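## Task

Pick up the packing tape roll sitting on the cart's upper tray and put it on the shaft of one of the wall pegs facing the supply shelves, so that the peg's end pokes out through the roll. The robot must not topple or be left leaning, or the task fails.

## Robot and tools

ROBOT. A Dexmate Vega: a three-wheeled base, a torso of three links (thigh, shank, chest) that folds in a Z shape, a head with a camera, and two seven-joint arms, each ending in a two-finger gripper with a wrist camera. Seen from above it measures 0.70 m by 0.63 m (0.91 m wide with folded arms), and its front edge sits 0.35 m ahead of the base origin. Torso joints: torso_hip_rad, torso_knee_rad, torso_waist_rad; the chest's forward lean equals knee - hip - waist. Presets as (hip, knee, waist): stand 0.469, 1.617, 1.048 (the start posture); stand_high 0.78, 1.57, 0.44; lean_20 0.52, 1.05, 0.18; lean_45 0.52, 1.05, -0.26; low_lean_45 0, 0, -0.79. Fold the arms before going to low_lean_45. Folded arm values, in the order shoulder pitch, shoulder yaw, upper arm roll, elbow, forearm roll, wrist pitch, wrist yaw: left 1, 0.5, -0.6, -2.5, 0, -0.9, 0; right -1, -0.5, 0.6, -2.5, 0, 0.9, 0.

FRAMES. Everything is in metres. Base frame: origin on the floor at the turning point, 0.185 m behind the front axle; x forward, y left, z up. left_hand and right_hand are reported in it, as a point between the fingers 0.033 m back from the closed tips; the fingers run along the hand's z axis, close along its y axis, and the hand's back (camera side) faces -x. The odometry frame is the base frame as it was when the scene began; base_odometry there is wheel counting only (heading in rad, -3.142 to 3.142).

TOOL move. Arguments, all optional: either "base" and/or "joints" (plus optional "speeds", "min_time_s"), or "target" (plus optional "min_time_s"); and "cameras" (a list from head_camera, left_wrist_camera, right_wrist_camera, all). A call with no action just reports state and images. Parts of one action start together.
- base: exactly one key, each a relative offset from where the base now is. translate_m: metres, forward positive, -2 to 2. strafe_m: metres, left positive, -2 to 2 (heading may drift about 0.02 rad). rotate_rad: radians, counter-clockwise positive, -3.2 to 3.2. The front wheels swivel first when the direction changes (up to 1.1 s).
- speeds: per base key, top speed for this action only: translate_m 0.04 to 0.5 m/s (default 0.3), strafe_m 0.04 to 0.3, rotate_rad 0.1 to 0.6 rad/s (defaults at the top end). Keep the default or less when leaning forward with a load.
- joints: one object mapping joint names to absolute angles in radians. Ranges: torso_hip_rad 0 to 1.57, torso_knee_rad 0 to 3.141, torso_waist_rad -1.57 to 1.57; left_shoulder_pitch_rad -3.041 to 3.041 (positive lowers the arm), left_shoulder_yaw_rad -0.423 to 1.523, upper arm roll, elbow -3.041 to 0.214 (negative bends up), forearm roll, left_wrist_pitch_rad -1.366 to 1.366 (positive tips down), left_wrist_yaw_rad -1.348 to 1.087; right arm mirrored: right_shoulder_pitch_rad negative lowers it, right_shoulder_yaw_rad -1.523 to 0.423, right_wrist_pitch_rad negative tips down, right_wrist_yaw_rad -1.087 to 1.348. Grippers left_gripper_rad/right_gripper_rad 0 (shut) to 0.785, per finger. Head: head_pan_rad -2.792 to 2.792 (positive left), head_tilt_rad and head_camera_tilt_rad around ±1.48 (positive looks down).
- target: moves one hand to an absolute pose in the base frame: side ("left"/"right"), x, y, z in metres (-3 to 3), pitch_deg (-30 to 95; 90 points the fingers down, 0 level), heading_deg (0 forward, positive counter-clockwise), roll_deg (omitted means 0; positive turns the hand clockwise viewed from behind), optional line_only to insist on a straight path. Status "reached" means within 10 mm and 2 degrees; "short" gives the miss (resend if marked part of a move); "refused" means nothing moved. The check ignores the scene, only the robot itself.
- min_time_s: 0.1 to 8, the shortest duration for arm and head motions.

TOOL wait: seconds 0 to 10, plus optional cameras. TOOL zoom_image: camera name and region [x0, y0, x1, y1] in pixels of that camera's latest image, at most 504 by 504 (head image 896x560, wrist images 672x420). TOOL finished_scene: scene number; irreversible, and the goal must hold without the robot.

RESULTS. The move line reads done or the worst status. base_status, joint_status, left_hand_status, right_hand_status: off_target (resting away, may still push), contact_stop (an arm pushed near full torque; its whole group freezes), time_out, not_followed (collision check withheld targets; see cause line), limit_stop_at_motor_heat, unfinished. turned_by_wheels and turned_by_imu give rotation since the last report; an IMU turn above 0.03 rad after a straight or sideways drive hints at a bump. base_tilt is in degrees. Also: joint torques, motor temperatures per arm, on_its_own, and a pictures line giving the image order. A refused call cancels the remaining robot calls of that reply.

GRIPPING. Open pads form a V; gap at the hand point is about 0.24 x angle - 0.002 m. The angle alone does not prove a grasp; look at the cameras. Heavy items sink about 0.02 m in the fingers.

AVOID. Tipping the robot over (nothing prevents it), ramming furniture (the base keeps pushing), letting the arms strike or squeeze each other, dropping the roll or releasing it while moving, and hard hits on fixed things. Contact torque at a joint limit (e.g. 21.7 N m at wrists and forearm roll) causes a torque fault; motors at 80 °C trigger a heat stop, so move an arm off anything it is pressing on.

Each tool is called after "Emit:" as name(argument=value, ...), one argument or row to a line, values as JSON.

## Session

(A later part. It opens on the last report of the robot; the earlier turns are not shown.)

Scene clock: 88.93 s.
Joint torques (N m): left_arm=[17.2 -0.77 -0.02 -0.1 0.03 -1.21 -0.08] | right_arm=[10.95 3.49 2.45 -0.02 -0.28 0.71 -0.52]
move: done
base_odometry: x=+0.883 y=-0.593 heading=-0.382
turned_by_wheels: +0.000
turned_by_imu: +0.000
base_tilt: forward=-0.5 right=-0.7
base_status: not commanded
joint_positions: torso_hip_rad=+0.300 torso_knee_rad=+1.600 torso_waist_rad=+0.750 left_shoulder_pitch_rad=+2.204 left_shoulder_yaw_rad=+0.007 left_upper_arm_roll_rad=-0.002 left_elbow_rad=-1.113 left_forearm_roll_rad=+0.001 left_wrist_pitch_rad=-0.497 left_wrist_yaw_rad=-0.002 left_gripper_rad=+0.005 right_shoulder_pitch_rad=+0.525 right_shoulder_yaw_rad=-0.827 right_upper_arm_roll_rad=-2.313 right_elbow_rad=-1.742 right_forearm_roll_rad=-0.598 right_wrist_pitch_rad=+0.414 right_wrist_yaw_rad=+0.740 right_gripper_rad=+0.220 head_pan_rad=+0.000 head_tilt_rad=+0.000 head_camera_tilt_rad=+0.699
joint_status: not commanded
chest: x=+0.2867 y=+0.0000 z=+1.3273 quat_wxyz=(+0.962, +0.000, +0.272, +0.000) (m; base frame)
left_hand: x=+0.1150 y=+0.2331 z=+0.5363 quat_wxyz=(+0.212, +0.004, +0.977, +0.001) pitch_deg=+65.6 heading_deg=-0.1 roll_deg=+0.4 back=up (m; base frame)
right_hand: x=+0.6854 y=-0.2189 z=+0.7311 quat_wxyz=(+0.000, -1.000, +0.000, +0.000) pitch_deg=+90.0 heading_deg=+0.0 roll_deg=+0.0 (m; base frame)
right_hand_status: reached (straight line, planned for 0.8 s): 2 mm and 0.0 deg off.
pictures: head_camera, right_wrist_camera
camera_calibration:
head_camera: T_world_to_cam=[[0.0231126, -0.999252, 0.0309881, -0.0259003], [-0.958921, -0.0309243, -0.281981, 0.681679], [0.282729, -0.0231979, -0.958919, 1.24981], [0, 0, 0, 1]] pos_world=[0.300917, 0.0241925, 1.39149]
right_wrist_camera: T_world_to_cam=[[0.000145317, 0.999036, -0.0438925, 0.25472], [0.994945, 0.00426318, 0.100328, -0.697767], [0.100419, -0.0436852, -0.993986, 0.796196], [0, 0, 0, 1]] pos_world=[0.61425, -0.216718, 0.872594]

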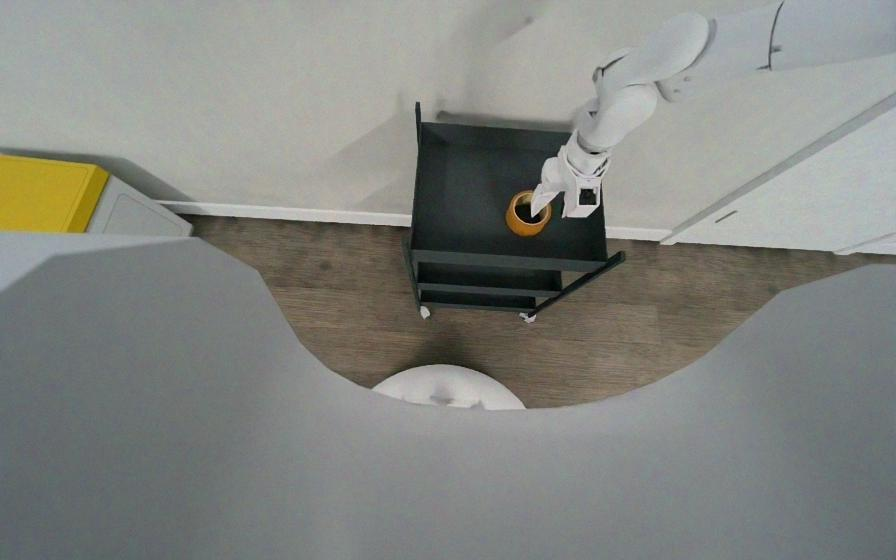

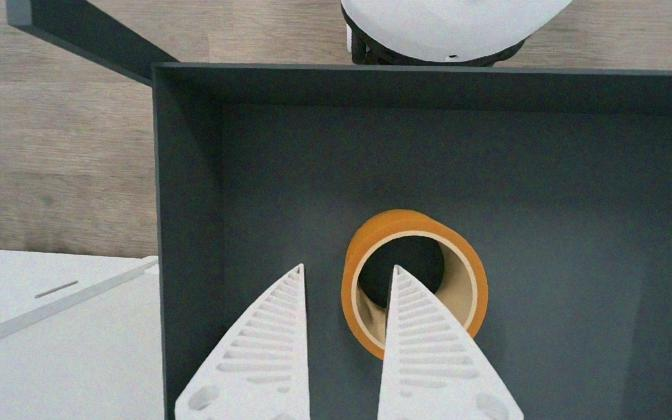

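Emit:
move(
  joints={"right_gripper_rad":0.01},
)

Emit:
move(
  target={"side":"right","x":0.63,"y":-0.2,"z":0.9,"pitch_deg":90,"heading_deg":0,"line_only":true},
  cameras=["head_camera","right_wrist_camera"],
)

Emit:
move(
  target={"side":"right","x":0.58,"y":-0.2,"z":1.0,"pitch_deg":90,"heading_deg":0,"line_only":true},
)

Emit:
move(
  base={"translate_m":-0.35},
  speeds={"translate_m":0.2},
)

Emit:
move(
  base={"rotate_rad":-1.63},
  joints={"torso_hip_rad":0.469,"torso_knee_rad":1.617,"torso_waist_rad":1.048,"head_camera_tilt_rad":0.2},
  cameras=["head_camera","right_wrist_camera"],
)

Emit:
move(
  target={"side":"right","x":0.5,"y":-0.25,"z":1.05,"pitch_deg":0,"heading_deg":0},
  cameras=["head_camera","right_wrist_camera"],
)

Scene clock: 108.67 s.
Joint torques (N m): left_arm=[14.68 -0.68 -0.71 -0.52 0.91 -2.01 0.38] | right_arm=[10.01 2.93 2.43 0.27 -0.02 0.59 -0.21]
move: done
base_odometry: x=+0.883 y=-0.593 heading=-0.382
turned_by_wheels: +0.000
turned_by_imu: +0.000
base_tilt: forward=-0.5 right=-0.8
base_status: not commanded
joint_positions: torso_hip_rad=+0.300 torso_knee_rad=+1.600 torso_waist_rad=+0.750 left_shoulder_pitch_rad=+2.204 left_shoulder_yaw_rad=+0.007 left_upper_arm_roll_rad=-0.002 left_elbow_rad=-1.113 left_forearm_roll_rad=+0.001 left_wrist_pitch_rad=-0.497 left_wrist_yaw_rad=-0.002 left_gripper_rad=+0.005 right_shoulder_pitch_rad=+0.521 right_shoulder_yaw_rad=-0.825 right_upper_arm_roll_rad=-2.313 right_elbow_rad=-1.738 right_forearm_roll_rad=-0.600 right_wrist_pitch_rad=+0.413 right_wrist_yaw_rad=+0.736 right_gripper_rad=+0.010 head_pan_rad=+0.000 head_tilt_rad=+0.000 head_camera_tilt_rad=+0.699
joint_status: all done
chest: x=+0.2867 y=+0.0000 z=+1.3273 quat_wxyz=(+0.962, +0.000, +0.272, +0.000) (m; base frame)
left_hand: x=+0.1150 y=+0.2331 z=+0.5363 quat_wxyz=(+0.212, +0.004, +0.977, +0.001) pitch_deg=+65.6 heading_deg=-0.1 roll_deg=+0.4 back=up (m; base frame)
right_hand: x=+0.6853 y=-0.2189 z=+0.7293 quat_wxyz=(+0.000, -1.000, +0.000, +0.000) pitch_deg=+90.0 heading_deg=+0.0 roll_deg=+0.0 (m; base frame)
pictures: none

Scene clock: 111.97 s.
Joint torques (N m): left_arm=[16.57 1.78 1.06 -0.03 0.47 -1.2 0.46] | right_arm=[27.51 0.66 10.83 -2.21 1.04 0.29 0.4]
move: done
base_odometry: x=+0.883 y=-0.593 heading=-0.382
turned_by_wheels: +0.000
turned_by_imu: +0.000
base_tilt: forward=-0.5 right=-0.8
base_status: not commanded
joint_positions: torso_hip_rad=+0.300 torso_knee_rad=+1.600 torso_waist_rad=+0.750 left_shoulder_pitch_rad=+2.204 left_shoulder_yaw_rad=+0.007 left_upper_arm_roll_rad=-0.002 left_elbow_rad=-1.113 left_forearm_roll_rad=+0.001 left_wrist_pitch_rad=-0.497 left_wrist_yaw_rad=-0.002 left_gripper_rad=+0.005 right_shoulder_pitch_rad=+0.906 right_shoulder_yaw_rad=-1.116 right_upper_arm_roll_rad=-2.323 right_elbow_rad=-2.259 right_forearm_roll_rad=-0.356 right_wrist_pitch_rad=+0.409 right_wrist_yaw_rad=+1.102 right_gripper_rad=+0.010 head_pan_rad=+0.000 head_tilt_rad=+0.000 head_camera_tilt_rad=+0.699
joint_status: not commanded
chest: x=+0.2867 y=+0.0000 z=+1.3273 quat_wxyz=(+0.962, +0.000, +0.272, +0.000) (m; base frame)
left_hand: x=+0.1150 y=+0.2331 z=+0.5363 quat_wxyz=(+0.212, +0.004, +0.977, +0.001) pitch_deg=+65.6 heading_deg=-0.1 roll_deg=+0.4 back=up (m; base frame)
right_hand: x=+0.6304 y=-0.2003 z=+0.8982 quat_wxyz=(+0.000, -1.000, +0.000, +0.000) pitch_deg=+90.0 heading_deg=+0.0 roll_deg=+0.0 (m; base frame)
right_hand_status: reached (straight line, planned for 2.0 s): 2 mm and 0.1 deg off.
pictures: head_camera, right_wrist_camera
camera_calibration:
head_camera: T_world_to_cam=[[0.0231126, -0.999252, 0.0309881, -0.0259003], [-0.958921, -0.0309243, -0.281981, 0.681679], [0.282729, -0.0231979, -0.958919, 1.24981], [0, 0, 0, 1]] pos_world=[0.300917, 0.0241925, 1.39149]
right_wrist_camera: T_world_to_cam=[[0.000430826, 0.99902, -0.0442601, 0.243603], [0.995056, 0.00396756, 0.0992398, -0.659093], [0.0993181, -0.044084, -0.994079, 0.969342], [0, 0, 0, 1]] pos_world=[0.559456, -0.198017, 1.03979]

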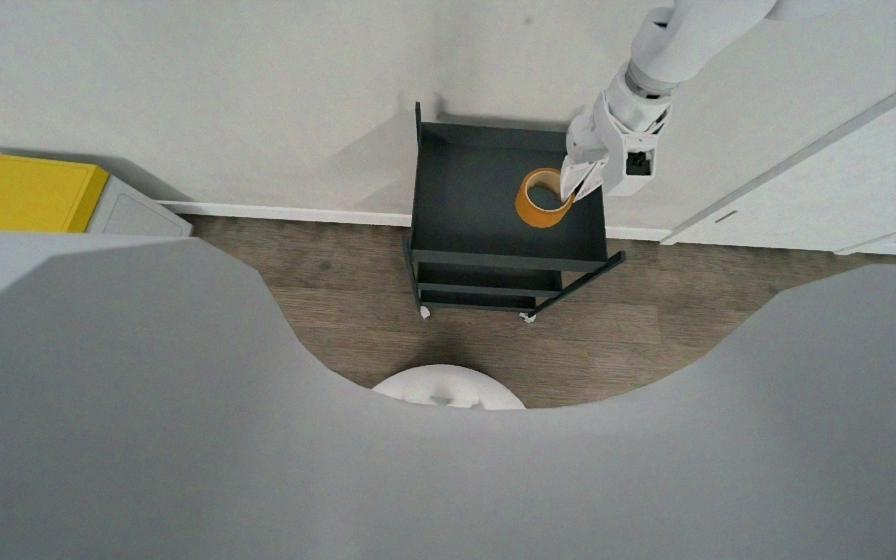

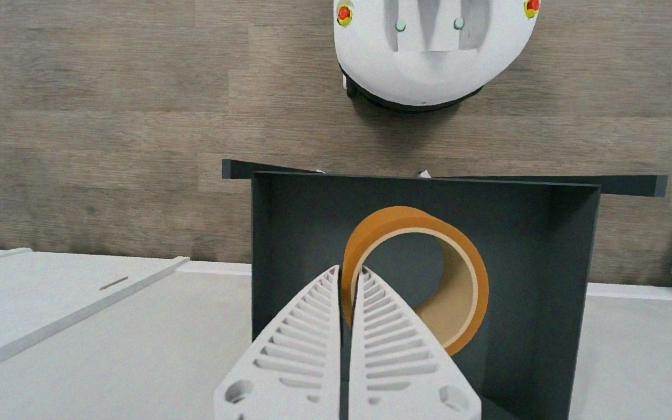

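Scene clock: 114.43 s.
Joint torques (N m): left_arm=[14.41 1.87 0.35 -1.33 -0.21 -0.84 0.23] | right_arm=[23.23 2.34 10.01 -1.87 0.84 -0.76 0.15]
move: done
base_odometry: x=+0.883 y=-0.593 heading=-0.382
turned_by_wheels: +0.000
turned_by_imu: +0.000
base_tilt: forward=-0.7 right=-0.7
base_status: not commanded
joint_positions: torso_hip_rad=+0.300 torso_knee_rad=+1.600 torso_waist_rad=+0.750 left_shoulder_pitch_rad=+2.204 left_shoulder_yaw_rad=+0.007 left_upper_arm_roll_rad=-0.002 left_elbow_rad=-1.113 left_forearm_roll_rad=+0.001 left_wrist_pitch_rad=-0.497 left_wrist_yaw_rad=-0.002 left_gripper_rad=+0.005 right_shoulder_pitch_rad=+1.171 right_shoulder_yaw_rad=-1.312 right_upper_arm_roll_rad=-2.321 right_elbow_rad=-2.505 right_forearm_roll_rad=-0.121 right_wrist_pitch_rad=+0.422 right_wrist_yaw_rad=+1.344 right_gripper_rad=+0.010 head_pan_rad=+0.000 head_tilt_rad=+0.000 head_camera_tilt_rad=+0.699
joint_status: not commanded
chest: x=+0.2867 y=+0.0000 z=+1.3273 quat_wxyz=(+0.962, +0.000, +0.272, +0.000) (m; base frame)
left_hand: x=+0.1150 y=+0.2331 z=+0.5363 quat_wxyz=(+0.212, +0.004, +0.977, +0.001) pitch_deg=+65.6 heading_deg=-0.1 roll_deg=+0.4 back=up (m; base frame)
right_hand: x=+0.5807 y=-0.2000 z=+0.9983 quat_wxyz=(+0.000, -1.000, +0.000, +0.000) pitch_deg=+90.0 heading_deg=+0.0 roll_deg=+0.0 (m; base frame)
right_hand_status: reached (straight line, planned for 1.2 s): 2 mm and 0.1 deg off.
pictures: none

Scene clock: 117.77 s.
Joint torques (N m): left_arm=[16.8 1.21 0.38 0.78 0.14 -0.96 0.1] | right_arm=[24.36 2.08 10.2 -0.39 0.76 0.38 0.15]
move: done
base_odometry: x=+0.558 y=-0.463 heading=-0.380
turned_by_wheels: +0.001
turned_by_imu: +0.003
base_tilt: forward=-0.6 right=-0.9
base_status: done
joint_positions: torso_hip_rad=+0.300 torso_knee_rad=+1.600 torso_waist_rad=+0.750 left_shoulder_pitch_rad=+2.204 left_shoulder_yaw_rad=+0.007 left_upper_arm_roll_rad=-0.002 left_elbow_rad=-1.113 left_forearm_roll_rad=+0.001 left_wrist_pitch_rad=-0.497 left_wrist_yaw_rad=-0.002 left_gripper_rad=+0.005 right_shoulder_pitch_rad=+1.175 right_shoulder_yaw_rad=-1.315 right_upper_arm_roll_rad=-2.321 right_elbow_rad=-2.509 right_forearm_roll_rad=-0.117 right_wrist_pitch_rad=+0.422 right_wrist_yaw_rad=+1.348 right_gripper_rad=+0.010 head_pan_rad=+0.000 head_tilt_rad=+0.000 head_camera_tilt_rad=+0.699
joint_status: not commanded
chest: x=+0.2866 y=+0.0000 z=+1.3273 quat_wxyz=(+0.962, +0.000, +0.272, +0.000) (m; base frame)
left_hand: x=+0.1150 y=+0.2331 z=+0.5363 quat_wxyz=(+0.212, +0.004, +0.977, +0.001) pitch_deg=+65.6 heading_deg=-0.1 roll_deg=+0.4 back=up (m; base frame)
right_hand: x=+0.5797 y=-0.2000 z=+0.9999 quat_wxyz=(+0.000, -1.000, +0.000, +0.000) pitch_deg=+90.0 heading_deg=+0.0 roll_deg=+0.0 (m; base frame)
pictures: none

Scene clock: 122.03 s.
Joint torques (N m): left_arm=[6.7 -0.17 2.29 -4.15 0.43 -2.28 0] | right_arm=[20.87 4.77 10.27 0.97 -0.09 -0.39 -0.02]
move: done
base_odometry: x=+0.558 y=-0.462 heading=-2.012
turned_by_wheels: -1.631
turned_by_imu: -1.620
base_tilt: forward=-0.7 right=-0.7
base_status: done
joint_positions: torso_hip_rad=+0.469 torso_knee_rad=+1.617 torso_waist_rad=+1.048 left_shoulder_pitch_rad=+2.204 left_shoulder_yaw_rad=+0.007 left_upper_arm_roll_rad=-0.002 left_elbow_rad=-1.113 left_forearm_roll_rad=+0.001 left_wrist_pitch_rad=-0.497 left_wrist_yaw_rad=-0.002 left_gripper_rad=+0.005 right_shoulder_pitch_rad=+1.175 right_shoulder_yaw_rad=-1.315 right_upper_arm_roll_rad=-2.321 right_elbow_rad=-2.509 right_forearm_roll_rad=-0.117 right_wrist_pitch_rad=+0.422 right_wrist_yaw_rad=+1.348 right_gripper_rad=+0.010 head_pan_rad=+0.000 head_tilt_rad=+0.000 head_camera_tilt_rad=+0.201
joint_status: all done
chest: x=-0.0112 y=+0.0000 z=+1.4155 quat_wxyz=(+0.999, +0.000, +0.050, +0.000) (m; base frame)
left_hand: x=+0.1783 y=+0.2331 z=+0.6286 quat_wxyz=(+0.424, +0.004, +0.905, +0.002) pitch_deg=+39.8 heading_deg=+0.0 roll_deg=+0.5 back=up (m; base frame)
right_hand: x=+0.3952 y=-0.2000 z=+1.2481 quat_wxyz=(+0.000, -0.975, +0.000, -0.223) pitch_deg=+64.3 heading_deg=+0.0 roll_deg=+0.0 back=down (m; base frame)
pictures: head_camera, right_wrist_camera
camera_calibration:
head_camera: T_world_to_cam=[[-0.0116519, -0.999258, 0.0367097, -0.0314239], [-0.329738, -0.030819, -0.943569, 1.41026], [0.944001, -0.0230989, -0.329134, 0.525222], [0, 0, 0, 1]] pos_world=[-0.0311611, 0.0241942, 1.5047]
right_wrist_camera: T_world_to_cam=[[0.0190064, 0.999035, -0.0395882, 0.245637], [0.852838, 0.00446621, 0.522157, -0.931309], [0.52183, -0.0436867, -0.85193, 0.996246], [0, 0, 0, 1]] pos_world=[0.269715, -0.197718, 1.34475]

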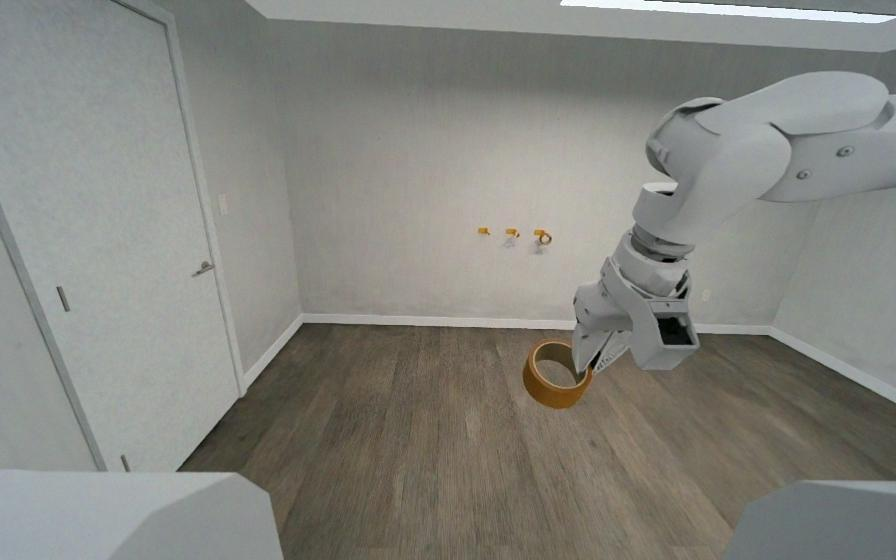

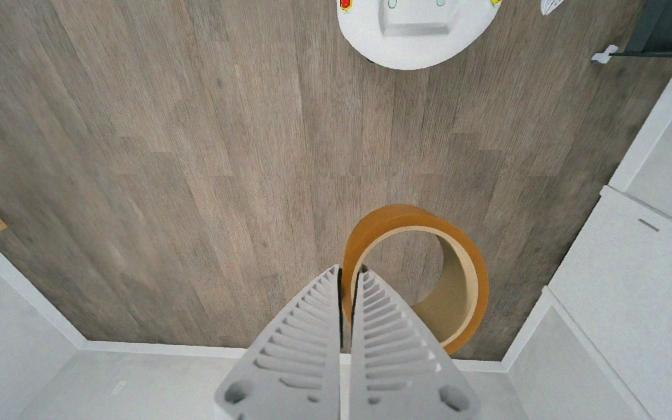

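Scene clock: 131.40 s.
Joint torques (N m): left_arm=[8.19 1.22 -0.68 -2.59 -0.25 -1.21 0.07] | right_arm=[0.45 -4.22 8.25 -2.46 -1.42 2.78 -0.37]
move: done
base_odometry: x=+0.558 y=-0.462 heading=-2.012
turned_by_wheels: +0.000
turned_by_imu: -0.001
base_tilt: forward=-0.7 right=-1.0
base_status: not commanded
joint_positions: torso_hip_rad=+0.469 torso_knee_rad=+1.617 torso_waist_rad=+1.048 left_shoulder_pitch_rad=+2.204 left_shoulder_yaw_rad=+0.007 left_upper_arm_roll_rad=-0.002 left_elbow_rad=-1.113 left_forearm_roll_rad=+0.001 left_wrist_pitch_rad=-0.497 left_wrist_yaw_rad=-0.002 left_gripper_rad=+0.005 right_shoulder_pitch_rad=-1.282 right_shoulder_yaw_rad=-1.235 right_upper_arm_roll_rad=-1.276 right_elbow_rad=-2.049 right_forearm_roll_rad=+0.586 right_wrist_pitch_rad=+0.633 right_wrist_yaw_rad=-1.083 right_gripper_rad=+0.010 head_pan_rad=+0.000 head_tilt_rad=+0.000 head_camera_tilt_rad=+0.201
joint_status: not commanded
chest: x=-0.0112 y=+0.0000 z=+1.4155 quat_wxyz=(+0.999, +0.000, +0.050, +0.000) (m; base frame)
left_hand: x=+0.1783 y=+0.2331 z=+0.6286 quat_wxyz=(+0.424, +0.004, +0.905, +0.002) pitch_deg=+39.8 heading_deg=+0.0 roll_deg=+0.5 back=up (m; base frame)
right_hand: x=+0.5009 y=-0.2478 z=+1.0516 quat_wxyz=(+0.708, -0.002, +0.706, +0.002) pitch_deg=-0.2 heading_deg=+0.4 roll_deg=+0.0 back=up (m; base frame)
right_hand_status: reached (checked arc [no straight line was possible; over the whole arc the hand travels 0.92 m to end 0.23 m from its start, up to 0.31 m off the straight line; right_shoulder_pitch_rad turns most, 2.46 rad; on the way or at its end the hand turns up to 180 deg from its attitude at the start], planned for 8.0 s): 3 mm and 0.4 deg off.
pictures: head_camera, right_wrist_camera
camera_calibration:
head_camera: T_world_to_cam=[[-0.0116519, -0.999258, 0.0367097, -0.0314239], [-0.329738, -0.030819, -0.943569, 1.41026], [0.944001, -0.0230989, -0.329134, 0.525222], [0, 0, 0, 1]] pos_world=[-0.0311611, 0.0241942, 1.5047]
right_wrist_camera: T_world_to_cam=[[0.0502992, -0.998734, 0.00076797, -0.269527], [-0.0968506, -0.005643, -0.995283, 1.1503], [0.994027, 0.0499876, -0.0970118, -0.235553], [0, 0, 0, 1]] pos_world=[0.359111, -0.25092, 1.12223]

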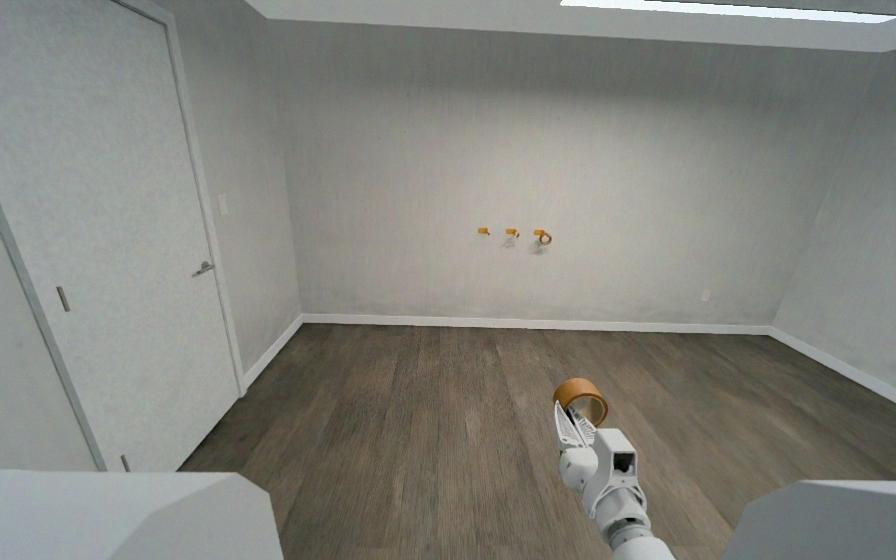

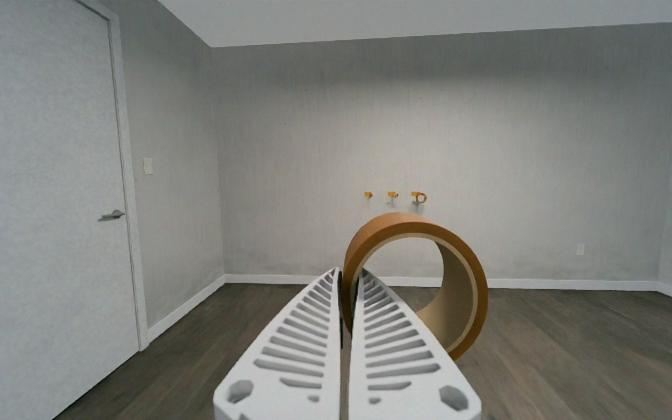

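Emit:
move(
  base={"strafe_m":-0.13},
)

Emit:
move(
  base={"translate_m":1.9},
  joints={"head_camera_tilt_rad":0.5},
)

Emit:
move(
  target={"side":"right","x":0.48,"y":-0.205,"z":0.89,"pitch_deg":0,"heading_deg":0},
  cameras=["head_camera","right_wrist_camera"],
)

Emit:
zoom_image(
  camera="head_camera",
  region=[430, 200, 680, 380],
)

Emit:
zoom_image(
  camera="right_wrist_camera",
  region=[280, 100, 580, 300],
)

Scene clock: 146.43 s.
Joint torques (N m): left_arm=[7.78 3.37 1.15 -2.31 0.46 -1.14 -0.23] | right_arm=[-1.71 -4.65 8.57 -2.24 -1.12 2.66 -0.22]
move: done
base_odometry: x=+0.441 y=-0.406 heading=-2.014
turned_by_wheels: -0.002
turned_by_imu: -0.002
base_tilt: forward=-0.7 right=-0.8
base_status: done
joint_positions: torso_hip_rad=+0.469 torso_knee_rad=+1.617 torso_waist_rad=+1.048 left_shoulder_pitch_rad=+2.204 left_shoulder_yaw_rad=+0.007 left_upper_arm_roll_rad=-0.002 left_elbow_rad=-1.113 left_forearm_roll_rad=+0.001 left_wrist_pitch_rad=-0.497 left_wrist_yaw_rad=-0.002 left_gripper_rad=+0.005 right_shoulder_pitch_rad=-1.287 right_shoulder_yaw_rad=-1.235 right_upper_arm_roll_rad=-1.274 right_elbow_rad=-2.048 right_forearm_roll_rad=+0.588 right_wrist_pitch_rad=+0.633 right_wrist_yaw_rad=-1.087 right_gripper_rad=+0.010 head_pan_rad=+0.000 head_tilt_rad=+0.000 head_camera_tilt_rad=+0.201
joint_status: not commanded
chest: x=-0.0111 y=+0.0000 z=+1.4155 quat_wxyz=(+0.999, +0.000, +0.050, +0.000) (m; base frame)
left_hand: x=+0.1783 y=+0.2331 z=+0.6285 quat_wxyz=(+0.424, +0.004, +0.905, +0.002) pitch_deg=+39.8 heading_deg=+0.0 roll_deg=+0.5 back=up (m; base frame)
right_hand: x=+0.5000 y=-0.2499 z=+1.0499 quat_wxyz=(+0.707, +0.000, +0.707, +0.000) pitch_deg=+0.0 heading_deg=+0.0 roll_deg=+0.0 back=up (m; base frame)
pictures: none

Scene clock: 154.90 s.
Joint torques (N m): left_arm=[7.76 3.21 0.69 -3.61 0.44 -1.59 -0.08] | right_arm=[0.22 -4.21 8.7 -2.83 -0.94 2.05 -0.23]
move: done
base_odometry: x=-0.373 y=-2.123 heading=-2.012
turned_by_wheels: +0.001
turned_by_imu: -0.009
base_tilt: forward=-0.5 right=-0.8
base_status: done
joint_positions: torso_hip_rad=+0.469 torso_knee_rad=+1.617 torso_waist_rad=+1.048 left_shoulder_pitch_rad=+2.204 left_shoulder_yaw_rad=+0.007 left_upper_arm_roll_rad=-0.002 left_elbow_rad=-1.113 left_forearm_roll_rad=+0.001 left_wrist_pitch_rad=-0.497 left_wrist_yaw_rad=-0.002 left_gripper_rad=+0.005 right_shoulder_pitch_rad=-1.287 right_shoulder_yaw_rad=-1.235 right_upper_arm_roll_rad=-1.274 right_elbow_rad=-2.048 right_forearm_roll_rad=+0.588 right_wrist_pitch_rad=+0.633 right_wrist_yaw_rad=-1.087 right_gripper_rad=+0.010 head_pan_rad=+0.000 head_tilt_rad=+0.000 head_camera_tilt_rad=+0.499
joint_status: all done
chest: x=-0.0111 y=+0.0000 z=+1.4155 quat_wxyz=(+0.999, +0.000, +0.050, +0.000) (m; base frame)
left_hand: x=+0.1783 y=+0.2331 z=+0.6285 quat_wxyz=(+0.424, +0.004, +0.906, +0.002) pitch_deg=+39.8 heading_deg=+0.0 roll_deg=+0.5 back=up (m; base frame)
right_hand: x=+0.5001 y=-0.2499 z=+1.0499 quat_wxyz=(+0.707, +0.000, +0.707, +0.000) pitch_deg=+0.0 heading_deg=+0.0 roll_deg=+0.0 back=up (m; base frame)
pictures: none

Scene clock: 159.13 s.
Joint torques (N m): left_arm=[7.86 1.64 0.26 -2.86 0.56 -1.41 -0.32] | right_arm=[-1.08 -0.67 -0.69 -1.72 -1.43 2.52 0.17]
move: done
base_odometry: x=-0.373 y=-2.123 heading=-2.012
turned_by_wheels: +0.000
turned_by_imu: +0.000
base_tilt: forward=-0.6 right=-0.7
base_status: not commanded
joint_positions: torso_hip_rad=+0.469 torso_knee_rad=+1.617 torso_waist_rad=+1.048 left_shoulder_pitch_rad=+2.204 left_shoulder_yaw_rad=+0.007 left_upper_arm_roll_rad=-0.002 left_elbow_rad=-1.113 left_forearm_roll_rad=+0.001 left_wrist_pitch_rad=-0.497 left_wrist_yaw_rad=-0.002 left_gripper_rad=+0.005 right_shoulder_pitch_rad=-1.347 right_shoulder_yaw_rad=-0.689 right_upper_arm_roll_rad=-1.331 right_elbow_rad=-1.237 right_forearm_roll_rad=+0.469 right_wrist_pitch_rad=+0.931 right_wrist_yaw_rad=-0.994 right_gripper_rad=+0.010 head_pan_rad=+0.000 head_tilt_rad=+0.000 head_camera_tilt_rad=+0.499
joint_status: not commanded
chest: x=-0.0111 y=+0.0000 z=+1.4155 quat_wxyz=(+0.999, +0.000, +0.050, +0.000) (m; base frame)
left_hand: x=+0.1783 y=+0.2331 z=+0.6285 quat_wxyz=(+0.424, +0.004, +0.906, +0.002) pitch_deg=+39.8 heading_deg=+0.0 roll_deg=+0.5 back=up (m; base frame)
right_hand: x=+0.4804 y=-0.2055 z=+0.8909 quat_wxyz=(+0.707, +0.000, +0.707, +0.000) pitch_deg=+0.0 heading_deg=+0.0 roll_deg=+0.0 back=up (m; base frame)
right_hand_status: reached (straight line, planned for 2.9 s): 1 mm and 0.0 deg off.
pictures: head_camera, right_wrist_camera
camera_calibration:
head_camera: T_world_to_cam=[[-0.000349803, -0.999253, 0.0386548, -0.033426], [-0.592833, -0.0309225, -0.804731, 1.18393], [0.805325, -0.0231973, -0.592379, 0.904564], [0, 0, 0, 1]] pos_world=[-0.0266058, 0.0241925, 1.48988]
right_wrist_camera: T_world_to_cam=[[0.043526, -0.999052, 0.000233833, -0.222356], [-0.0995137, -0.00456844, -0.995026, 0.989829], [0.994084, 0.0432863, -0.0996183, -0.232], [0, 0, 0, 1]] pos_world=[0.338808, -0.20758, 0.961846]

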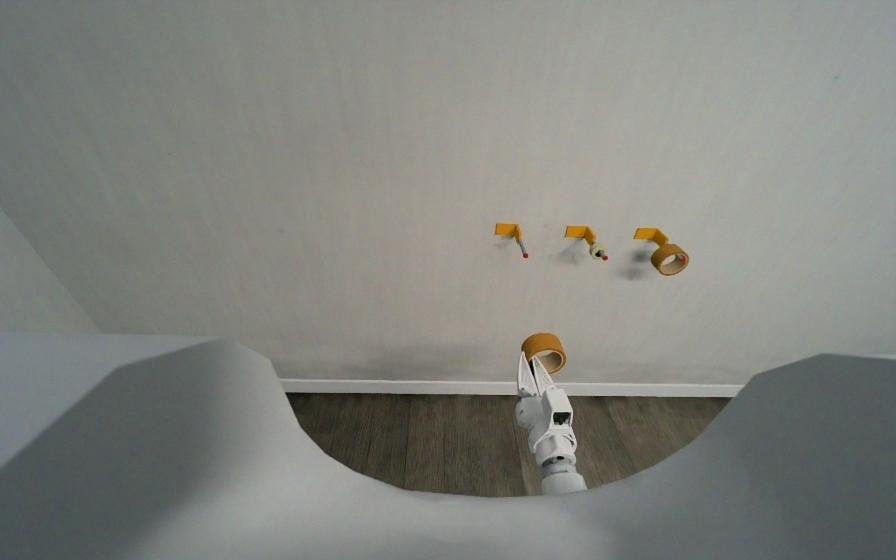

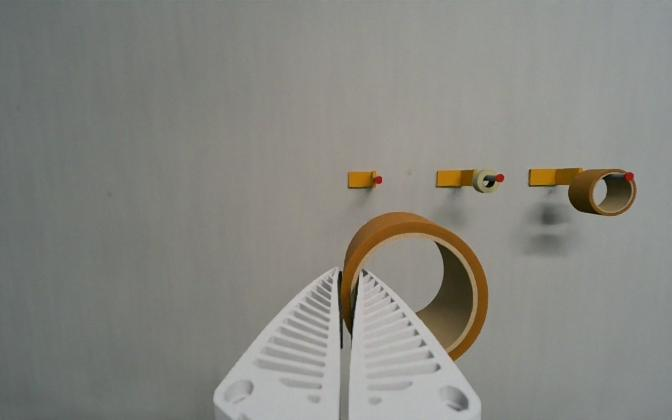

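Scaled by 2.016 from the camera's 896x560 image, which has a finer 960x600 frame.

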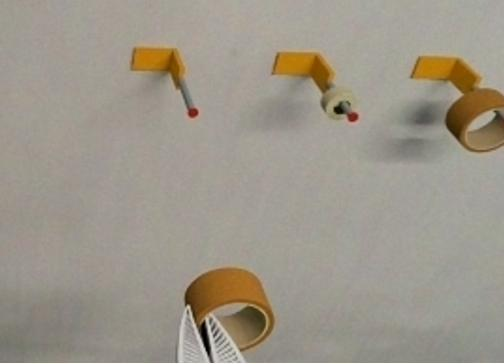

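Scaled by 1.680 from the camera's 672x420 image, which has a finer 960x600 frame.

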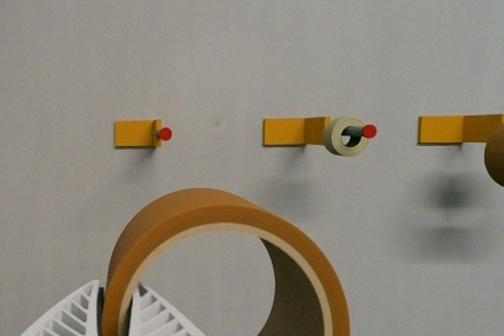

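Emit:
move(
  base={"translate_m":0.18},
)

Emit:
move(
  target={"side":"right","x":0.5,"y":-0.213,"z":0.942,"pitch_deg":0,"heading_deg":0,"line_only":true},
)

Emit:
move(
  target={"side":"right","x":0.58,"y":-0.213,"z":0.942,"pitch_deg":0,"heading_deg":0,"line_only":true},
  cameras=["head_camera","right_wrist_camera"],
)

Emit:
zoom_image(
  camera="head_camera",
  region=[450, 230, 630, 360],
)

Emit:
zoom_image(
  camera="right_wrist_camera",
  region=[280, 170, 580, 370],
)

Scene clock: 172.47 s.
Joint torques (N m): left_arm=[6.97 -0.06 1.96 -1.76 0.03 -1.42 0.11] | right_arm=[-0.19 -0.3 -0.46 -2.49 -1.27 2.39 0.04]
move: done
base_odometry: x=-0.451 y=-2.285 heading=-2.011
turned_by_wheels: +0.002
turned_by_imu: +0.001
base_tilt: forward=-0.6 right=-0.8
base_status: done
joint_positions: torso_hip_rad=+0.469 torso_knee_rad=+1.617 torso_waist_rad=+1.048 left_shoulder_pitch_rad=+2.204 left_shoulder_yaw_rad=+0.007 left_upper_arm_roll_rad=-0.002 left_elbow_rad=-1.113 left_forearm_roll_rad=+0.001 left_wrist_pitch_rad=-0.497 left_wrist_yaw_rad=-0.002 left_gripper_rad=+0.005 right_shoulder_pitch_rad=-1.347 right_shoulder_yaw_rad=-0.687 right_upper_arm_roll_rad=-1.331 right_elbow_rad=-1.233 right_forearm_roll_rad=+0.469 right_wrist_pitch_rad=+0.933 right_wrist_yaw_rad=-0.993 right_gripper_rad=+0.010 head_pan_rad=+0.000 head_tilt_rad=+0.000 head_camera_tilt_rad=+0.499
joint_status: not commanded
chest: x=-0.0110 y=+0.0000 z=+1.4155 quat_wxyz=(+0.999, +0.000, +0.050, +0.000) (m; base frame)
left_hand: x=+0.1783 y=+0.2331 z=+0.6285 quat_wxyz=(+0.424, +0.004, +0.906, +0.002) pitch_deg=+39.8 heading_deg=+0.0 roll_deg=+0.5 back=up (m; base frame)
right_hand: x=+0.4802 y=-0.2052 z=+0.8902 quat_wxyz=(+0.707, +0.000, +0.707, +0.000) pitch_deg=+0.0 heading_deg=+0.0 roll_deg=+0.0 back=up (m; base frame)
pictures: none

Scene clock: 175.07 s.
Joint torques (N m): left_arm=[6.8 -0.13 0.24 -1.76 0.63 -2.08 0.48] | right_arm=[19.34 -7.09 7.58 -4.87 -0.84 2.11 -0.56]
move: done
base_odometry: x=-0.451 y=-2.285 heading=-2.011
turned_by_wheels: +0.000
turned_by_imu: +0.000
base_tilt: forward=-0.5 right=-0.7
base_status: not commanded
joint_positions: torso_hip_rad=+0.469 torso_knee_rad=+1.617 torso_waist_rad=+1.048 left_shoulder_pitch_rad=+2.204 left_shoulder_yaw_rad=+0.007 left_upper_arm_roll_rad=-0.002 left_elbow_rad=-1.113 left_forearm_roll_rad=+0.001 left_wrist_pitch_rad=-0.497 left_wrist_yaw_rad=-0.002 left_gripper_rad=+0.005 right_shoulder_pitch_rad=-1.312 right_shoulder_yaw_rad=-0.860 right_upper_arm_roll_rad=-1.319 right_elbow_rad=-1.539 right_forearm_roll_rad=+0.500 right_wrist_pitch_rad=+0.782 right_wrist_yaw_rad=-1.029 right_gripper_rad=+0.010 head_pan_rad=+0.000 head_tilt_rad=+0.000 head_camera_tilt_rad=+0.499
joint_status: not commanded
chest: x=-0.0110 y=+0.0000 z=+1.4155 quat_wxyz=(+0.999, +0.000, +0.050, +0.000) (m; base frame)
left_hand: x=+0.1783 y=+0.2331 z=+0.6285 quat_wxyz=(+0.424, +0.004, +0.906, +0.002) pitch_deg=+39.8 heading_deg=+0.0 roll_deg=+0.5 back=up (m; base frame)
right_hand: x=+0.4994 y=-0.2128 z=+0.9408 quat_wxyz=(+0.707, +0.000, +0.707, +0.000) pitch_deg=+0.0 heading_deg=+0.0 roll_deg=+0.0 back=up (m; base frame)
right_hand_status: reached (straight line, planned for 1.3 s): 1 mm and 0.0 deg off.
pictures: none

Scene clock: 177.20 s.
Joint torques (N m): left_arm=[2.37 1.94 1.85 -0.62 0.52 -1.79 -0.47] | right_arm=[24.49 -0.51 8.62 -0.27 -0.95 2.47 0.21]
move: done
base_odometry: x=-0.451 y=-2.285 heading=-2.011
turned_by_wheels: +0.000
turned_by_imu: +0.000
base_tilt: forward=-0.6 right=-0.8
base_status: not commanded
joint_positions: torso_hip_rad=+0.469 torso_knee_rad=+1.617 torso_waist_rad=+1.048 left_shoulder_pitch_rad=+2.204 left_shoulder_yaw_rad=+0.007 left_upper_arm_roll_rad=-0.002 left_elbow_rad=-1.113 left_forearm_roll_rad=+0.001 left_wrist_pitch_rad=-0.497 left_wrist_yaw_rad=-0.002 left_gripper_rad=+0.005 right_shoulder_pitch_rad=-1.184 right_shoulder_yaw_rad=-0.754 right_upper_arm_roll_rad=-1.300 right_elbow_rad=-1.365 right_forearm_roll_rad=+0.667 right_wrist_pitch_rad=+0.758 right_wrist_yaw_rad=-0.854 right_gripper_rad=+0.010 head_pan_rad=+0.000 head_tilt_rad=+0.000 head_camera_tilt_rad=+0.499
joint_status: not commanded
chest: x=-0.0110 y=+0.0000 z=+1.4155 quat_wxyz=(+0.999, +0.000, +0.050, +0.000) (m; base frame)
left_hand: x=+0.1783 y=+0.2331 z=+0.6285 quat_wxyz=(+0.424, +0.004, +0.906, +0.002) pitch_deg=+39.8 heading_deg=+0.0 roll_deg=+0.5 back=up (m; base frame)
right_hand: x=+0.5779 y=-0.2129 z=+0.9414 quat_wxyz=(+0.707, +0.000, +0.707, +0.000) pitch_deg=+0.0 heading_deg=+0.0 roll_deg=+0.0 back=up (m; base frame)
right_hand_status: reached (straight line, planned for 0.9 s): 2 mm and 0.1 deg off.
pictures: head_camera, right_wrist_camera
camera_calibration:
head_camera: T_world_to_cam=[[-0.00034416, -0.999253, 0.0386551, -0.0334263], [-0.592898, -0.0309242, -0.804684, 1.18386], [0.805278, -0.0231955, -0.592444, 0.90466], [0, 0, 0, 1]] pos_world=[-0.0266067, 0.0241925, 1.48988]
right_wrist_camera: T_world_to_cam=[[0.0443649, -0.999015, 0.000491037, -0.234832], [-0.100801, -0.00496543, -0.994894, 1.0503], [0.993917, 0.0440889, -0.100922, -0.322075], [0, 0, 0, 1]] pos_world=[0.436405, -0.215186, 1.01255]

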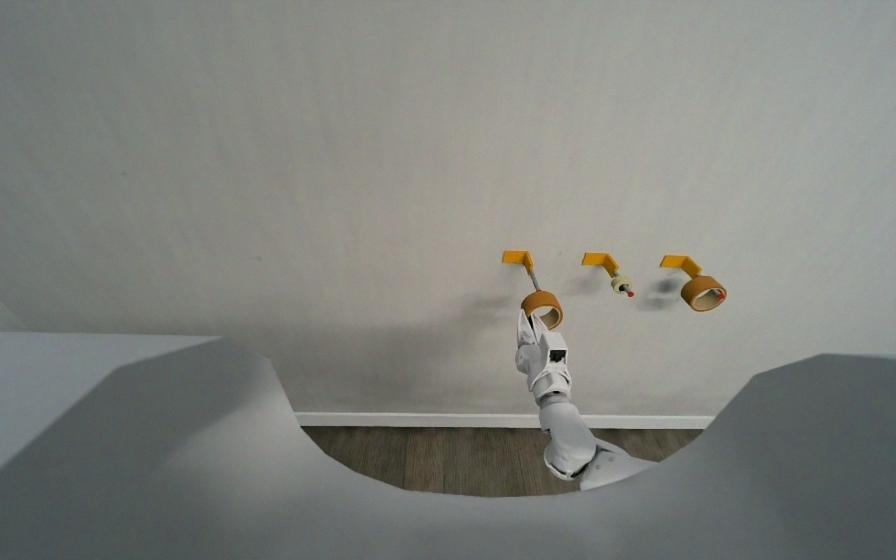

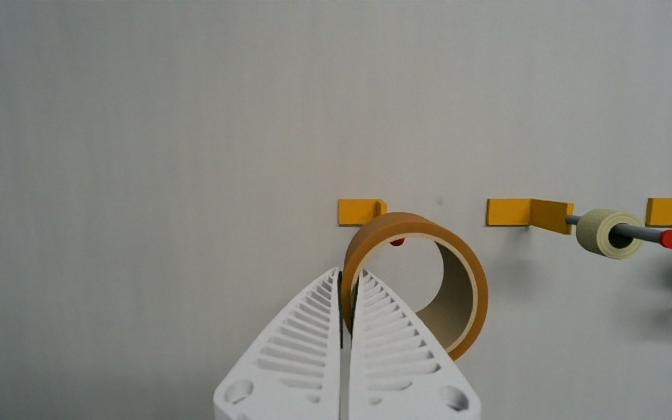

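Scaled by 2.800 from the camera's 896x560 image, which has a finer 960x600 frame.

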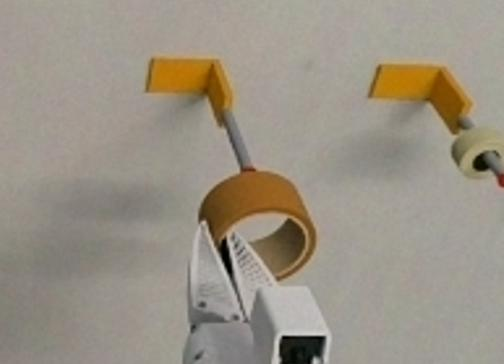

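Scaled by 1.680 from the camera's 672x420 image, which has a finer 960x600 frame.

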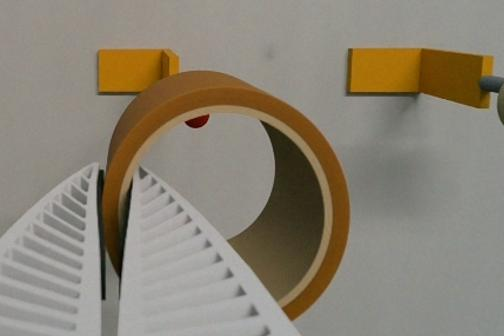

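Emit:
move(
  target={"side":"right","x":0.66,"y":-0.211,"z":0.946,"pitch_deg":0,"heading_deg":0,"line_only":true},
  cameras=["head_camera","right_wrist_camera"],
)

Emit:
zoom_image(
  camera="head_camera",
  region=[450, 230, 630, 360],
)

Emit:
zoom_image(
  camera="right_wrist_camera",
  region=[280, 170, 580, 370],
)

Scene clock: 185.63 s.
Joint torques (N m): left_arm=[7.5 0.22 1.66 -3.73 -0.46 -1.49 0.24] | right_arm=[27.21 1.39 8.97 -1.26 -0.21 2.15 0.17]
move: done
base_odometry: x=-0.451 y=-2.285 heading=-2.011
turned_by_wheels: +0.000
turned_by_imu: -0.001
base_tilt: forward=-0.6 right=-0.9
base_status: not commanded
joint_positions: torso_hip_rad=+0.469 torso_knee_rad=+1.617 torso_waist_rad=+1.048 left_shoulder_pitch_rad=+2.204 left_shoulder_yaw_rad=+0.007 left_upper_arm_roll_rad=-0.002 left_elbow_rad=-1.113 left_forearm_roll_rad=+0.001 left_wrist_pitch_rad=-0.497 left_wrist_yaw_rad=-0.002 left_gripper_rad=+0.005 right_shoulder_pitch_rad=-1.055 right_shoulder_yaw_rad=-0.596 right_upper_arm_roll_rad=-1.267 right_elbow_rad=-1.100 right_forearm_roll_rad=+0.815 right_wrist_pitch_rad=+0.737 right_wrist_yaw_rad=-0.653 right_gripper_rad=+0.010 head_pan_rad=+0.000 head_tilt_rad=+0.000 head_camera_tilt_rad=+0.499
joint_status: not commanded
chest: x=-0.0110 y=+0.0000 z=+1.4155 quat_wxyz=(+0.999, +0.000, +0.050, +0.000) (m; base frame)
left_hand: x=+0.1783 y=+0.2331 z=+0.6285 quat_wxyz=(+0.424, +0.004, +0.906, +0.002) pitch_deg=+39.8 heading_deg=+0.0 roll_deg=+0.5 back=up (m; base frame)
right_hand: x=+0.6586 y=-0.2109 z=+0.9454 quat_wxyz=(+0.707, +0.000, +0.707, +0.000) pitch_deg=+0.0 heading_deg=+0.0 roll_deg=+0.0 back=up (m; base frame)
right_hand_status: reached (straight line, planned for 1.2 s): 2 mm and 0.1 deg off.
pictures: head_camera, right_wrist_camera
camera_calibration:
head_camera: T_world_to_cam=[[-0.00034416, -0.999253, 0.0386551, -0.0334263], [-0.592898, -0.0309242, -0.804684, 1.18386], [0.805278, -0.0231955, -0.592444, 0.90466], [0, 0, 0, 1]] pos_world=[-0.0266067, 0.0241925, 1.48988]
right_wrist_camera: T_world_to_cam=[[0.0443653, -0.999015, 0.000495356, -0.236421], [-0.100701, -0.00496538, -0.994904, 1.06239], [0.993927, 0.0440894, -0.100823, -0.402074], [0, 0, 0, 1]] pos_world=[0.517105, -0.213186, 1.01655]

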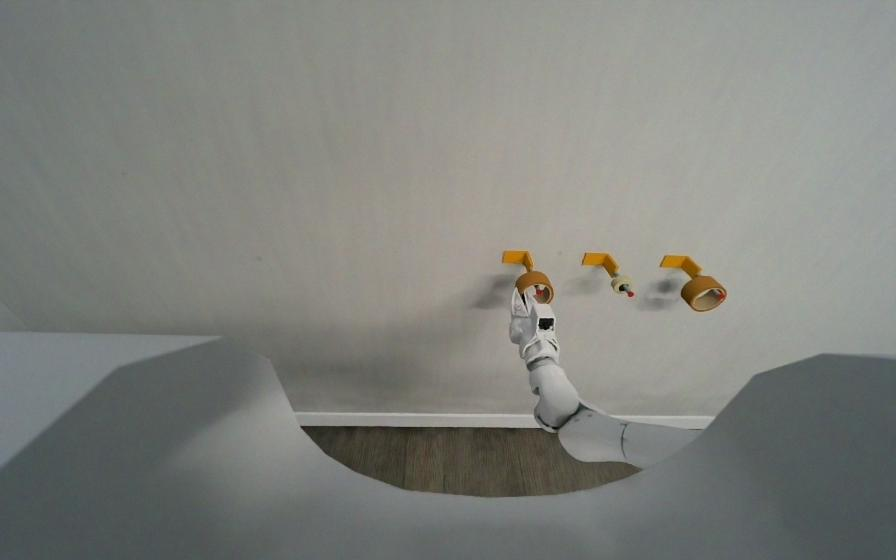

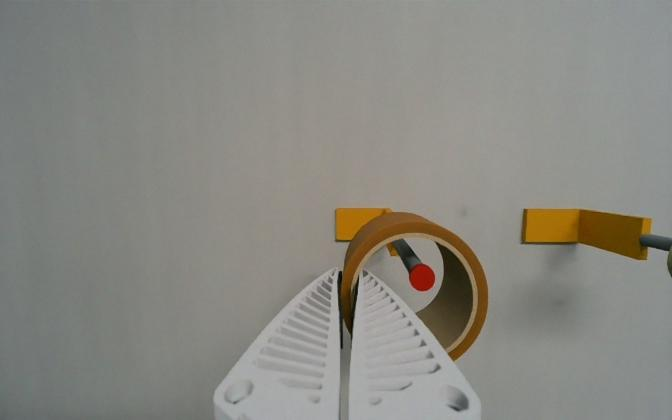

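Scaled by 2.800 from the camera's 896x560 image, which has a finer 960x600 frame.

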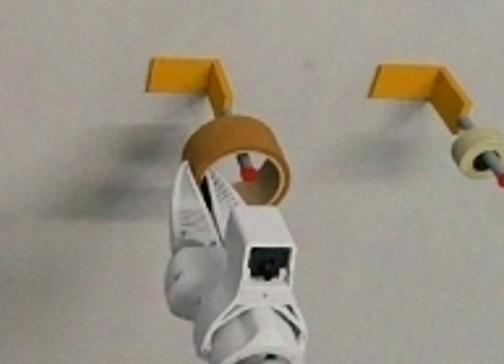

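Scaled by 1.680 from the camera's 672x420 image, which has a finer 960x600 frame.

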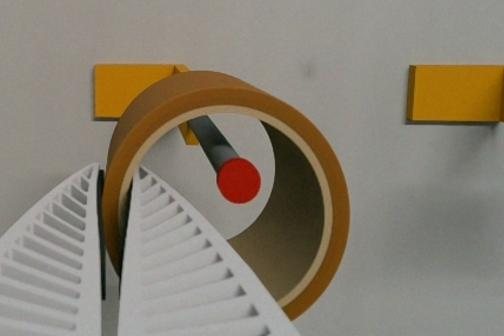

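Emit:
move(
  target={"side":"right","x":0.672,"y":-0.214,"z":0.93,"pitch_deg":0,"heading_deg":0,"line_only":true},
  cameras=["head_camera","right_wrist_camera"],
)

Emit:
zoom_image(
  camera="right_wrist_camera",
  region=[280, 170, 580, 370],
)

Scene clock: 191.33 s.
Joint torques (N m): left_arm=[5.69 -0.18 1.39 -1.54 0.2 -2.56 0.01] | right_arm=[27.31 4.05 8.33 -2.02 -0.19 2.95 0.04]
move: done
base_odometry: x=-0.451 y=-2.285 heading=-2.011
turned_by_wheels: +0.000
turned_by_imu: +0.000
base_tilt: forward=-0.8 right=-0.7
base_status: not commanded
joint_positions: torso_hip_rad=+0.469 torso_knee_rad=+1.617 torso_waist_rad=+1.048 left_shoulder_pitch_rad=+2.204 left_shoulder_yaw_rad=+0.007 left_upper_arm_roll_rad=-0.002 left_elbow_rad=-1.113 left_forearm_roll_rad=+0.001 left_wrist_pitch_rad=-0.497 left_wrist_yaw_rad=-0.002 left_gripper_rad=+0.005 right_shoulder_pitch_rad=-1.039 right_shoulder_yaw_rad=-0.490 right_upper_arm_roll_rad=-1.253 right_elbow_rad=-0.897 right_forearm_roll_rad=+0.863 right_wrist_pitch_rad=+0.795 right_wrist_yaw_rad=-0.543 right_gripper_rad=+0.010 head_pan_rad=+0.000 head_tilt_rad=+0.000 head_camera_tilt_rad=+0.499
joint_status: not commanded
chest: x=-0.0110 y=+0.0000 z=+1.4155 quat_wxyz=(+0.999, +0.000, +0.050, +0.000) (m; base frame)
left_hand: x=+0.1783 y=+0.2331 z=+0.6285 quat_wxyz=(+0.424, +0.004, +0.906, +0.002) pitch_deg=+39.8 heading_deg=+0.0 roll_deg=+0.5 back=up (m; base frame)
right_hand: x=+0.6715 y=-0.2138 z=+0.9298 quat_wxyz=(+0.707, +0.000, +0.707, +0.000) pitch_deg=+0.0 heading_deg=+0.0 roll_deg=+0.0 back=up (m; base frame)
right_hand_status: reached (straight line, planned for 1.0 s): 1 mm and 0.1 deg off.
pictures: head_camera, right_wrist_camera
camera_calibration:
head_camera: T_world_to_cam=[[-0.00034416, -0.999253, 0.0386551, -0.0334263], [-0.592898, -0.0309242, -0.804684, 1.18386], [0.805278, -0.0231955, -0.592444, 0.90466], [0, 0, 0, 1]] pos_world=[-0.0266067, 0.0241925, 1.48988]
right_wrist_camera: T_world_to_cam=[[0.0443441, -0.999016, 0.000292328, -0.239668], [-0.10081, -0.00476583, -0.994894, 1.04824], [0.993917, 0.0440882, -0.100922, -0.416236], [0, 0, 0, 1]] pos_world=[0.530005, -0.216085, 1.00095]

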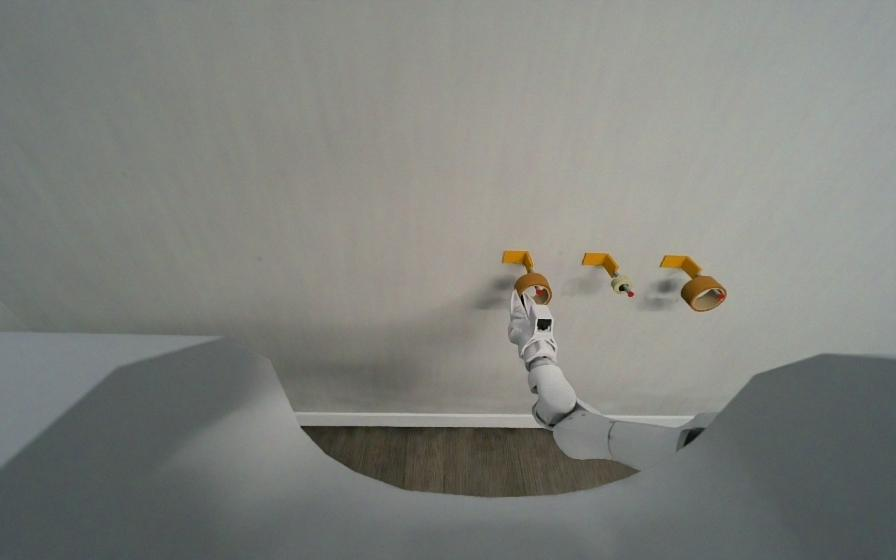

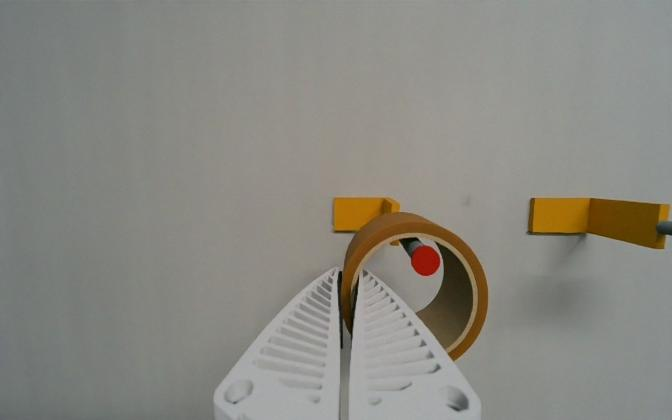

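Scaled by 1.680 from the camera's 672x420 image, which has a finer 960x600 frame.

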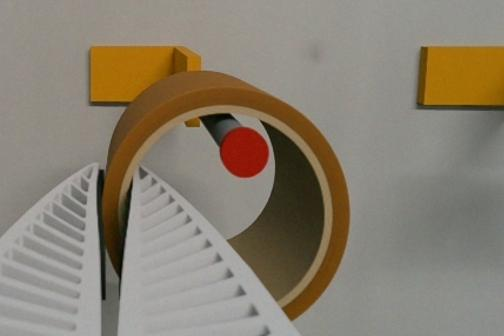

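Emit:
move(
  target={"side":"right","x":0.672,"y":-0.216,"z":0.923,"pitch_deg":0,"heading_deg":0,"line_only":true},
  cameras=["right_wrist_camera"],
)

Emit:
zoom_image(
  camera="right_wrist_camera",
  region=[280, 170, 580, 370],
)

Scene clock: 197.57 s.
Joint torques (N m): left_arm=[6.08 1.79 2.63 0.07 0.54 -0.2 0.4] | right_arm=[5.81 2.51 7.71 -1 -0.4 2.53 0.25]
move: done
base_odometry: x=-0.451 y=-2.285 heading=-2.011
turned_by_wheels: +0.000
turned_by_imu: +0.000
base_tilt: forward=-0.5 right=-0.9
base_status: not commanded
joint_positions: torso_hip_rad=+0.469 torso_knee_rad=+1.617 torso_waist_rad=+1.048 left_shoulder_pitch_rad=+2.204 left_shoulder_yaw_rad=+0.007 left_upper_arm_roll_rad=-0.002 left_elbow_rad=-1.113 left_forearm_roll_rad=+0.001 left_wrist_pitch_rad=-0.497 left_wrist_yaw_rad=-0.002 left_gripper_rad=+0.005 right_shoulder_pitch_rad=-1.039 right_shoulder_yaw_rad=-0.452 right_upper_arm_roll_rad=-1.246 right_elbow_rad=-0.822 right_forearm_roll_rad=+0.879 right_wrist_pitch_rad=+0.824 right_wrist_yaw_rad=-0.502 right_gripper_rad=+0.010 head_pan_rad=+0.000 head_tilt_rad=+0.000 head_camera_tilt_rad=+0.499
joint_status: not commanded
chest: x=-0.0110 y=+0.0000 z=+1.4155 quat_wxyz=(+0.999, +0.000, +0.050, +0.000) (m; base frame)
left_hand: x=+0.1783 y=+0.2331 z=+0.6285 quat_wxyz=(+0.424, +0.004, +0.906, +0.002) pitch_deg=+39.8 heading_deg=+0.0 roll_deg=+0.5 back=up (m; base frame)
right_hand: x=+0.6721 y=-0.2158 z=+0.9235 quat_wxyz=(+0.707, +0.000, +0.707, +0.000) pitch_deg=+0.0 heading_deg=+0.0 roll_deg=+0.0 back=up (m; base frame)
right_hand_status: reached (straight line, planned for 0.6 s): 1 mm and 0.0 deg off.
pictures: right_wrist_camera
camera_calibration:
right_wrist_camera: T_world_to_cam=[[0.0443435, -0.999016, 0.000332476, -0.24173], [-0.0998088, -0.00476137, -0.994995, 1.04149], [0.994018, 0.0440884, -0.0999217, -0.418441], [0, 0, 0, 1]] pos_world=[0.530607, -0.218085, 0.994547]

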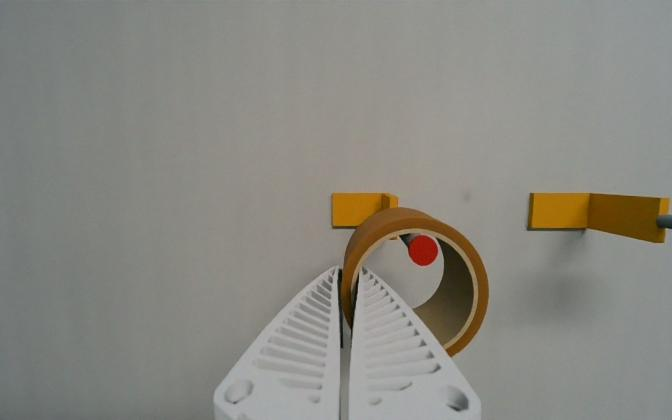

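Scaled by 1.680 from the camera's 672x420 image, which has a finer 960x600 frame.

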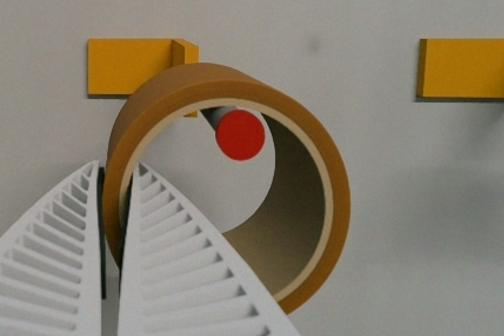

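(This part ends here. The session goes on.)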